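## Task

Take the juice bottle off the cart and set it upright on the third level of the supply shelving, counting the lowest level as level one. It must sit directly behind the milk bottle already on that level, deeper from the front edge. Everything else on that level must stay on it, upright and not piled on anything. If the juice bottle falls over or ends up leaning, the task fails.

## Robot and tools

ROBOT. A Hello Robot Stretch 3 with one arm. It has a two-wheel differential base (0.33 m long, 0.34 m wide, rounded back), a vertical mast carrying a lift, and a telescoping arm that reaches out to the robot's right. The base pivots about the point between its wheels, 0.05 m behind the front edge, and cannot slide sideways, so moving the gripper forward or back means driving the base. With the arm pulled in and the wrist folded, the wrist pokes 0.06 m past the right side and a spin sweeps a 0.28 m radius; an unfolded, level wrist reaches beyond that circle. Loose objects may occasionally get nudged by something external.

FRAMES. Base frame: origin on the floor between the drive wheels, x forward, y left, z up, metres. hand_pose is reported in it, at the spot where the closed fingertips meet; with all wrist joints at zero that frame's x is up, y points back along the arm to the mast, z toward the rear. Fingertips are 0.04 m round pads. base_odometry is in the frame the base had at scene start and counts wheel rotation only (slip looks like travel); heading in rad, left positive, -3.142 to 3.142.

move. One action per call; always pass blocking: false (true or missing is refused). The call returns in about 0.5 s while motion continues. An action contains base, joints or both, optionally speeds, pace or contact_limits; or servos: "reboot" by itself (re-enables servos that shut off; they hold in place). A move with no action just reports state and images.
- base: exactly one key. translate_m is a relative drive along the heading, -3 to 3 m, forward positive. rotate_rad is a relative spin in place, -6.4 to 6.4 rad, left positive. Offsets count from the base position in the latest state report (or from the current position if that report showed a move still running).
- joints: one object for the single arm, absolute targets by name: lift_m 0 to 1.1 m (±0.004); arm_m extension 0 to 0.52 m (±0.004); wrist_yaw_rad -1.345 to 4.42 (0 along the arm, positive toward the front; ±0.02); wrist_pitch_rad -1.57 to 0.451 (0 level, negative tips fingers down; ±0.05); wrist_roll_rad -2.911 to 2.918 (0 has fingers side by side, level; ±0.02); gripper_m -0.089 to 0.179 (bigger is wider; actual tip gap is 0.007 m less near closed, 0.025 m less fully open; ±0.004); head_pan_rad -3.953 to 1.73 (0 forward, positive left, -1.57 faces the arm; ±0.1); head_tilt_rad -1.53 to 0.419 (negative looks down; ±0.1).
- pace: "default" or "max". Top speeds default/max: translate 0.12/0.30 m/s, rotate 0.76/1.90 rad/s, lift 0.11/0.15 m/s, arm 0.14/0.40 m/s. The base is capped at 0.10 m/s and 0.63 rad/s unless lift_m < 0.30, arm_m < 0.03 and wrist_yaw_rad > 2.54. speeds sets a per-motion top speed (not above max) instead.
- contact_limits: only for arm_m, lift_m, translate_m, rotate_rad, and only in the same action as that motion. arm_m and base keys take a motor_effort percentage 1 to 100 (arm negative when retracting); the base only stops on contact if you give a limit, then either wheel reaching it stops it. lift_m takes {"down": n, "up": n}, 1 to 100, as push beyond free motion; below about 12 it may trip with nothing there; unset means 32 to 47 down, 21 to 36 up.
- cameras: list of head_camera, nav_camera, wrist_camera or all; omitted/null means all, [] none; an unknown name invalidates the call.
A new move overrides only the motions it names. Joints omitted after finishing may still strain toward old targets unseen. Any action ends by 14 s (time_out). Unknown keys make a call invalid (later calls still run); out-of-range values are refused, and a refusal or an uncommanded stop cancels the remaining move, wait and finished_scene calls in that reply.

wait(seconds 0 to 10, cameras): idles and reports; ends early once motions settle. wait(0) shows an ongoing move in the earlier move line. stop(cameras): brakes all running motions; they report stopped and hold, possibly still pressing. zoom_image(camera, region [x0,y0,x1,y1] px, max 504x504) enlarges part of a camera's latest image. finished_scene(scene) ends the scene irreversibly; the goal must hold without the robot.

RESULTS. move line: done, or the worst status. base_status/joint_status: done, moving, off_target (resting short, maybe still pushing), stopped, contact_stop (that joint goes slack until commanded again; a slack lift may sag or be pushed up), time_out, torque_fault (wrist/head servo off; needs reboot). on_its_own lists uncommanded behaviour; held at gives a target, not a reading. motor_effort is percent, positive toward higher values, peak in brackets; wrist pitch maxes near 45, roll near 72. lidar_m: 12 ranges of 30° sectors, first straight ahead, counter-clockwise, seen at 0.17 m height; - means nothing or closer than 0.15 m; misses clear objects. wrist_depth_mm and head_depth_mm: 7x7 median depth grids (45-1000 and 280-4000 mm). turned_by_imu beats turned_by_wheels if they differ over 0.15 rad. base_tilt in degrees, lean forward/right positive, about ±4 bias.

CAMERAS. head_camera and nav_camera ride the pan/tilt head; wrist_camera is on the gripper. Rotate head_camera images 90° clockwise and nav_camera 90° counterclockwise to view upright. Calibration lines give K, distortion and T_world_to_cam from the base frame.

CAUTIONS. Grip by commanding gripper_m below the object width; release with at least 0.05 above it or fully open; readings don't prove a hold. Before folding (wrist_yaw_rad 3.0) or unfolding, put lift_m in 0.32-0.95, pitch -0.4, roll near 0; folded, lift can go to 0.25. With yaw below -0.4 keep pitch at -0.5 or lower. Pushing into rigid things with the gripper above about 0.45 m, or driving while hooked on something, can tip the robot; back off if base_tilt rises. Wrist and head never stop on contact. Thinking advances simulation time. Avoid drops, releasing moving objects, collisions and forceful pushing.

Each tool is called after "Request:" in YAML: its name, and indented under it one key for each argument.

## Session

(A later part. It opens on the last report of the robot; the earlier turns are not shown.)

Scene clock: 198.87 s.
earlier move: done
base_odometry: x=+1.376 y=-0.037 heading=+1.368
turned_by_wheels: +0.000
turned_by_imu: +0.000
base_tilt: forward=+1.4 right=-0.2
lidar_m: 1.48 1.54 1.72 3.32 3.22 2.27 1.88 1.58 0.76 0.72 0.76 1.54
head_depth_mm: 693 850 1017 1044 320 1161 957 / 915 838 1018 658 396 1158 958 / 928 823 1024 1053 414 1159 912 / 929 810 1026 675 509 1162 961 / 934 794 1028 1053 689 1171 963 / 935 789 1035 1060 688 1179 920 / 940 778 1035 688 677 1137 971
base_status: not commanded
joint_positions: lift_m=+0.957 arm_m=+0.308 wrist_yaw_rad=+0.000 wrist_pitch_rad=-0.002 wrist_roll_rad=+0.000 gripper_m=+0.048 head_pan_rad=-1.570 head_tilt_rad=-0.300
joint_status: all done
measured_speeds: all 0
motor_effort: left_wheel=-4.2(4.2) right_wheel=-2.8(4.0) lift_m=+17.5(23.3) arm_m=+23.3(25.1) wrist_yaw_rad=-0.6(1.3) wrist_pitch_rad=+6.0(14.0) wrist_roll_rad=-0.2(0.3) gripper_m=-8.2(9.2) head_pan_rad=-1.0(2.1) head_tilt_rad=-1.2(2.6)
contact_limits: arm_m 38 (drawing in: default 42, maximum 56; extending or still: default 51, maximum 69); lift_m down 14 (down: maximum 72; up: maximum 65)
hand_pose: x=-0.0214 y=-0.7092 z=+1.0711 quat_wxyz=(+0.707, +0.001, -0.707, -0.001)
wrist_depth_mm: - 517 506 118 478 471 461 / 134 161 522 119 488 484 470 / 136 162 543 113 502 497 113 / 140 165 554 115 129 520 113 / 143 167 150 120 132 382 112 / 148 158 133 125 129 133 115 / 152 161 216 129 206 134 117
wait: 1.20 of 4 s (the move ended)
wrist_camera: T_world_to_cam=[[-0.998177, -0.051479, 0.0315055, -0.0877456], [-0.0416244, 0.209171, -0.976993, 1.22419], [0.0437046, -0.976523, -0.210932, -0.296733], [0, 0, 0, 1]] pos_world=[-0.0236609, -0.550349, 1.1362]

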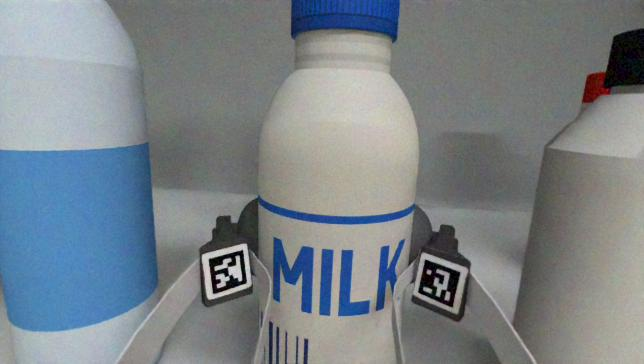

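Request:
move:
  joints: {"gripper_m":0.107}
  blocking: false
  cameras: []

Request:
wait:
  seconds: 3
  cameras: ["wrist_camera"]

Request:
move:
  joints: {"arm_m":0.24}
  speeds: {"arm_m":0.06}
  blocking: false
  cameras: []

Request:
wait:
  seconds: 4
  cameras: ["wrist_camera"]

Request:
move:
  joints: {"arm_m":0.0}
  blocking: false
  cameras: []

Request:
wait:
  seconds: 5

Scene clock: 199.77 s.
move: moving
base_odometry: x=+1.376 y=-0.037 heading=+1.368
turned_by_wheels: +0.000
turned_by_imu: +0.000
base_tilt: forward=+1.3 right=-0.2
lidar_m: 1.48 1.54 1.72 3.32 3.20 2.27 1.88 1.58 0.76 0.71 0.76 1.53
head_depth_mm: 695 849 1013 1041 321 1153 954 / 913 836 1021 659 397 1167 958 / 927 822 1020 1050 414 1156 910 / 930 814 1021 674 509 1168 965 / 936 798 1024 1055 687 1177 963 / 936 789 1031 1060 689 1173 924 / 940 778 1030 691 677 1132 976
base_status: not commanded
joint_positions: lift_m=+0.957 arm_m=+0.308 wrist_yaw_rad=+0.000 wrist_pitch_rad=+0.002 wrist_roll_rad=+0.000 gripper_m=+0.085 head_pan_rad=-1.570 head_tilt_rad=-0.300
joint_status: gripper_m moving
measured_speeds: translate_m=+0.000 rotate_rad=+0.000 lift_m=+0.000 arm_m=+0.000 wrist_yaw_rad=+0.000 wrist_pitch_rad=+0.048 wrist_roll_rad=+0.000 head_pan_rad=+0.000 head_tilt_rad=+0.000
motor_effort: left_wheel=-3.9(4.1) right_wheel=-3.0(3.7) lift_m=+17.3(17.3) arm_m=+23.7(24.6) wrist_yaw_rad=-0.8(1.2) wrist_pitch_rad=+5.0(7.0) wrist_roll_rad=+0.0(0.3) gripper_m=+78.0(78.0) head_pan_rad=-3.0(3.0) head_tilt_rad=-1.6(1.8)
contact_limits: arm_m 38 (drawing in: default 42, maximum 56; extending or still: default 51, maximum 69); lift_m down 14 (down: maximum 72; up: maximum 65)
hand_pose: x=-0.0214 y=-0.7093 z=+1.0722 quat_wxyz=(+0.707, -0.001, -0.707, +0.001)
wrist_depth_mm: - 520 506 119 479 475 462 / 134 161 531 120 493 487 473 / 137 162 543 114 505 500 113 / 140 166 555 116 129 515 113 / 143 166 151 120 133 362 112 / 148 155 134 125 131 125 115 / 152 183 218 129 148 107 116

Scene clock: 200.37 s.
earlier move: done
base_odometry: x=+1.376 y=-0.037 heading=+1.368
turned_by_wheels: +0.000
turned_by_imu: +0.000
base_tilt: forward=+1.3 right=-0.2
lidar_m: 1.48 1.54 1.72 3.31 3.21 2.27 1.88 1.57 0.76 0.71 0.76 1.54
head_depth_mm: 693 854 1016 1041 321 1161 954 / 916 839 1017 659 396 1163 958 / 928 825 1022 1051 414 1156 908 / 930 811 1024 673 509 1159 961 / 935 800 1029 1052 682 1171 966 / 934 787 1030 1060 689 1174 922 / 939 778 1028 689 677 1131 969
base_status: not commanded
joint_positions: lift_m=+0.957 arm_m=+0.308 wrist_yaw_rad=+0.000 wrist_pitch_rad=+0.005 wrist_roll_rad=+0.000 gripper_m=+0.107 head_pan_rad=-1.570 head_tilt_rad=-0.300
joint_status: all done
measured_speeds: all 0
motor_effort: left_wheel=-3.9(4.2) right_wheel=-3.2(4.1) lift_m=+17.4(17.5) arm_m=+23.5(24.6) wrist_yaw_rad=-0.5(1.2) wrist_pitch_rad=+5.0(7.0) wrist_roll_rad=+0.0(0.4) gripper_m=-0.5(80.5) head_pan_rad=-1.1(3.0) head_tilt_rad=-1.2(1.8)
contact_limits: arm_m 38 (drawing in: default 42, maximum 56; extending or still: default 51, maximum 69); lift_m down 14 (down: maximum 72; up: maximum 65)
hand_pose: x=-0.0214 y=-0.7093 z=+1.0728 quat_wxyz=(+0.707, -0.001, -0.707, +0.001)
wrist_depth_mm: - 517 510 119 480 472 459 / 134 161 520 120 492 487 473 / 137 162 541 115 507 501 114 / 140 165 558 116 130 517 113 / 143 159 150 120 129 138 112 / 148 125 135 125 132 125 115 / - 183 211 128 208 211 115
wait: 0.60 of 3 s (the move ended)
wrist_camera: T_world_to_cam=[[-0.998173, -0.0513681, 0.0318182, -0.0880463], [-0.0416204, 0.202757, -0.978344, 1.22281], [0.0438043, -0.977881, -0.204525, -0.304316], [0, 0, 0, 1]] pos_world=[-0.023661, -0.550042, 1.13689]

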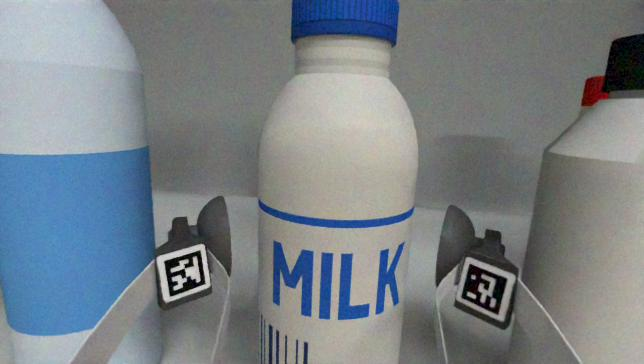

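Scene clock: 200.87 s.
move: moving
base_odometry: x=+1.376 y=-0.037 heading=+1.368
turned_by_wheels: +0.000
turned_by_imu: +0.000
base_tilt: forward=+1.4 right=-0.1
lidar_m: 1.48 1.55 1.72 3.32 3.20 2.27 1.88 1.57 0.76 0.72 0.76 1.54
head_depth_mm: 691 853 1015 1045 320 1163 958 / 919 836 1019 660 390 1151 958 / 929 825 1020 1052 395 1150 912 / 929 812 1022 673 489 1158 959 / 935 799 1026 1054 680 1176 962 / 936 789 1024 1057 690 1176 922 / 937 777 1027 688 677 1133 967
base_status: not commanded
joint_positions: lift_m=+0.957 arm_m=+0.291 wrist_yaw_rad=+0.000 wrist_pitch_rad=+0.005 wrist_roll_rad=+0.000 gripper_m=+0.107 head_pan_rad=-1.570 head_tilt_rad=-0.300
joint_status: arm_m moving
measured_speeds: translate_m=+0.000 rotate_rad=+0.000 lift_m=+0.000 arm_m=-0.060 wrist_yaw_rad=+0.000 wrist_pitch_rad=+0.000 wrist_roll_rad=+0.000 head_pan_rad=+0.000 head_tilt_rad=+0.000
motor_effort: left_wheel=-3.6(4.1) right_wheel=-3.1(4.1) lift_m=+17.3(17.6) arm_m=-24.7(25.6) wrist_yaw_rad=-0.7(1.0) wrist_pitch_rad=+5.5(5.5) wrist_roll_rad=+0.1(0.4) gripper_m=+0.0(1.1) head_pan_rad=-1.4(2.0) head_tilt_rad=-1.3(1.5)
contact_limits: lift_m down 14 (down: maximum 72; up: maximum 65)
hand_pose: x=-0.0214 y=-0.6920 z=+1.0729 quat_wxyz=(+0.707, -0.001, -0.707, +0.002)
wrist_depth_mm: - 529 525 132 492 484 470 / 144 163 539 135 510 502 129 / 148 166 563 131 518 513 127 / 153 170 573 132 535 534 120 / 157 166 153 136 147 145 124 / 162 125 159 142 147 130 129 / 169 183 211 147 218 153 132

Scene clock: 202.20 s.
earlier move: done
base_odometry: x=+1.376 y=-0.037 heading=+1.368
turned_by_wheels: +0.000
turned_by_imu: +0.000
base_tilt: forward=+1.4 right=-0.2
lidar_m: 1.48 1.54 1.71 3.31 3.21 2.27 1.88 1.57 0.76 0.71 0.76 1.54
head_depth_mm: 695 852 1014 1043 326 1143 956 / 923 838 1016 666 345 335 958 / 932 824 1021 1058 349 362 908 / 933 811 1023 672 438 1148 964 / 935 797 1028 1050 676 1172 964 / 940 789 1030 1057 688 1181 924 / 937 778 1026 689 678 1135 971
base_status: not commanded
joint_positions: lift_m=+0.957 arm_m=+0.240 wrist_yaw_rad=+0.000 wrist_pitch_rad=+0.005 wrist_roll_rad=+0.000 gripper_m=+0.107 head_pan_rad=-1.570 head_tilt_rad=-0.300
joint_status: all done
measured_speeds: all 0
motor_effort: left_wheel=-3.7(4.2) right_wheel=-2.6(4.1) lift_m=+17.3(17.6) arm_m=-23.6(26.0) wrist_yaw_rad=-0.5(1.0) wrist_pitch_rad=+4.6(5.5) wrist_roll_rad=+0.0(0.4) gripper_m=+1.3(1.4) head_pan_rad=-1.2(2.3) head_tilt_rad=-0.5(1.5)
contact_limits: lift_m down 14 (down: maximum 72; up: maximum 65)
hand_pose: x=-0.0214 y=-0.6413 z=+1.0729 quat_wxyz=(+0.707, -0.002, -0.707, +0.002)
wrist_depth_mm: 449 206 578 551 541 529 521 / 450 195 592 187 558 543 521 / 476 202 604 181 577 175 300 / 482 209 624 187 588 174 184 / 355 211 347 192 358 178 382 / 273 125 256 199 264 130 292 / - 209 221 206 225 193 235
wait: 1.33 of 4 s (the move ended)
wrist_camera: T_world_to_cam=[[-0.998173, -0.051355, 0.0318417, -0.0845736], [-0.0416228, 0.202354, -0.978428, 1.20893], [0.0438038, -0.977965, -0.204121, -0.238319], [0, 0, 0, 1]] pos_world=[-0.0236609, -0.482042, 1.13689]

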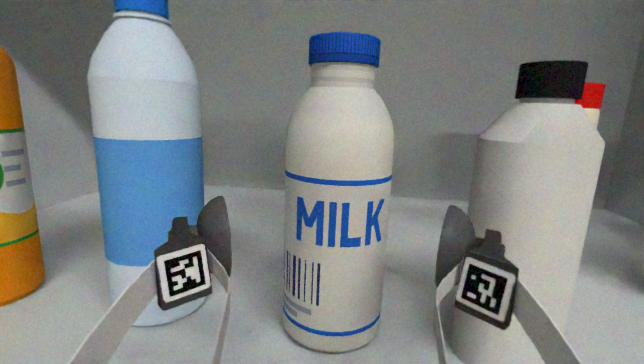

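Scene clock: 202.70 s.
move: moving
base_odometry: x=+1.376 y=-0.037 heading=+1.368
turned_by_wheels: +0.000
turned_by_imu: +0.000
base_tilt: forward=+1.3 right=-0.2
lidar_m: 1.48 1.54 1.72 3.31 3.22 2.26 1.89 1.57 0.76 0.71 0.76 1.53
head_depth_mm: 693 851 1011 1043 326 335 955 / 917 838 1018 668 328 318 960 / 929 823 1024 1054 333 344 911 / 932 810 1026 672 422 1102 964 / 930 801 1026 1052 671 1175 965 / 938 789 1027 1058 690 1175 922 / 941 779 1031 689 677 1133 971
base_status: not commanded
joint_positions: lift_m=+0.957 arm_m=+0.222 wrist_yaw_rad=+0.000 wrist_pitch_rad=+0.005 wrist_roll_rad=+0.000 gripper_m=+0.107 head_pan_rad=-1.570 head_tilt_rad=-0.300
joint_status: arm_m moving
measured_speeds: translate_m=+0.000 rotate_rad=+0.000 lift_m=+0.000 arm_m=-0.068 wrist_yaw_rad=+0.000 wrist_pitch_rad=+0.000 wrist_roll_rad=+0.000 head_pan_rad=+0.000 head_tilt_rad=+0.000
motor_effort: left_wheel=-3.9(4.1) right_wheel=-3.1(3.4) lift_m=+17.5(17.5) arm_m=-24.2(26.3) wrist_yaw_rad=-0.3(0.9) wrist_pitch_rad=+4.7(5.6) wrist_roll_rad=+0.2(0.3) gripper_m=-1.2(1.2) head_pan_rad=-2.3(2.3) head_tilt_rad=-0.5(1.3)
contact_limits: lift_m down 14 (down: maximum 72; up: maximum 65)
hand_pose: x=-0.0214 y=-0.6236 z=+1.0729 quat_wxyz=(+0.707, -0.002, -0.707, +0.002)
wrist_depth_mm: 466 225 591 568 559 550 532 / 473 210 607 201 575 550 543 / 480 215 618 196 586 187 322 / 486 222 597 202 606 190 559 / 332 227 368 208 357 194 416 / 270 125 255 215 264 130 307 / - 209 221 218 227 209 237

Scene clock: 205.20 s.
earlier move: done
base_odometry: x=+1.376 y=-0.037 heading=+1.368
turned_by_wheels: +0.000
turned_by_imu: -0.001
base_tilt: forward=+1.4 right=-0.3
lidar_m: 1.48 1.54 1.72 3.31 3.20 2.27 1.88 1.58 0.76 0.71 0.76 1.53
head_depth_mm: 694 850 1008 1044 728 1157 1027 / 920 836 1018 667 664 395 959 / 931 821 1021 1056 679 1175 - / 932 810 1019 674 667 1176 - / 933 800 1024 1052 688 1114 963 / 936 789 1034 1058 689 1178 922 / 940 778 1028 690 678 1135 972
base_status: not commanded
joint_positions: lift_m=+0.957 arm_m=+0.000 wrist_yaw_rad=+0.000 wrist_pitch_rad=+0.006 wrist_roll_rad=+0.000 gripper_m=+0.107 head_pan_rad=-1.570 head_tilt_rad=-0.300
joint_status: all done
measured_speeds: all 0
motor_effort: left_wheel=-3.7(4.1) right_wheel=-2.6(3.8) lift_m=+17.7(17.8) arm_m=-24.8(26.3) wrist_yaw_rad=-0.5(1.0) wrist_pitch_rad=+4.9(5.9) wrist_roll_rad=+0.0(0.4) gripper_m=-0.6(1.8) head_pan_rad=-1.6(2.7) head_tilt_rad=+0.1(1.3)
contact_limits: lift_m down 14 (down: maximum 72; up: maximum 65)
hand_pose: x=-0.0214 y=-0.4013 z=+1.0730 quat_wxyz=(+0.707, -0.002, -0.707, +0.002)
wrist_depth_mm: 475 576 793 778 753 743 - / 442 448 807 797 778 760 - / 447 466 447 431 416 544 451 / 452 471 582 442 434 553 460 / 449 438 420 415 407 439 443 / 483 125 135 - - 126 387 / 484 - 876 892 885 120 -
wait: 2.50 of 5 s (the move ended)
pictures: head_camera (sideways), nav_camera (sideways), wrist_camera
head_camera: T_world_to_cam=[[0.0145286, 0.245035, -0.969405, 1.27677], [0.999889, -0.00687279, 0.0132483, -0.0214664], [-0.00341622, -0.96949, -0.245108, 0.277147], [0, 0, 0, 1]] pos_world=[0.00386111, -0.0443094, 1.30592]
nav_camera: T_world_to_cam=[[0.0463789, -0.253305, 0.966274, -1.21522], [-0.998086, -0.0513629, 0.0344412, 0.0103055], [0.0409065, -0.966022, -0.255202, 0.293039], [0, 0, 0, 1]] pos_world=[0.054659, -0.0242094, 1.24866]
wrist_camera: T_world_to_cam=[[-0.998173, -0.051339, 0.0318681, -0.0722777], [-0.041623, 0.201854, -0.978531, 1.16045], [0.0438041, -0.978069, -0.203622, -0.00417916], [0, 0, 0, 1]] pos_world=[-0.0236609, -0.242041, 1.13699]

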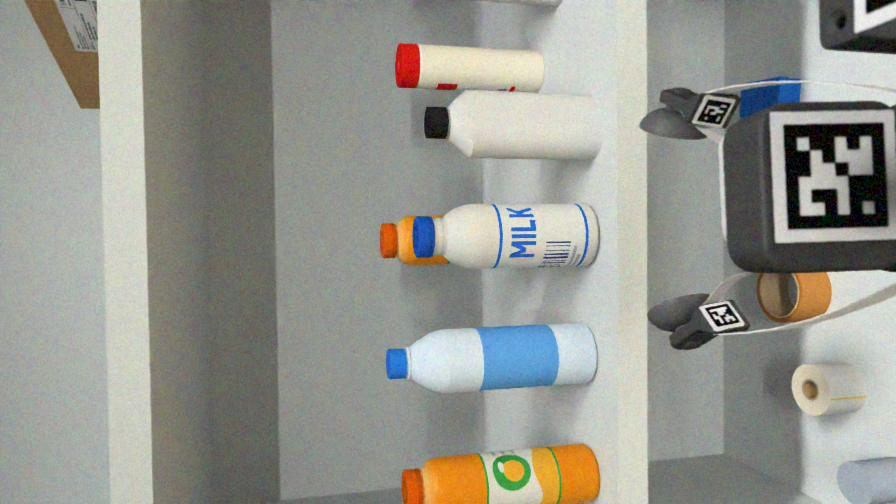

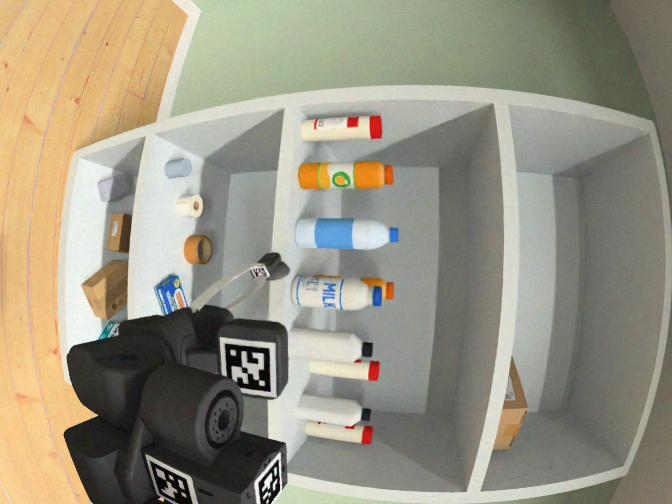

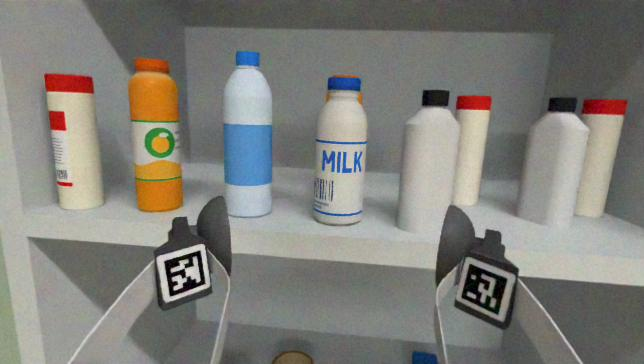

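Request:
finished_scene:
  scene: 2

The scene is finished: the task was done.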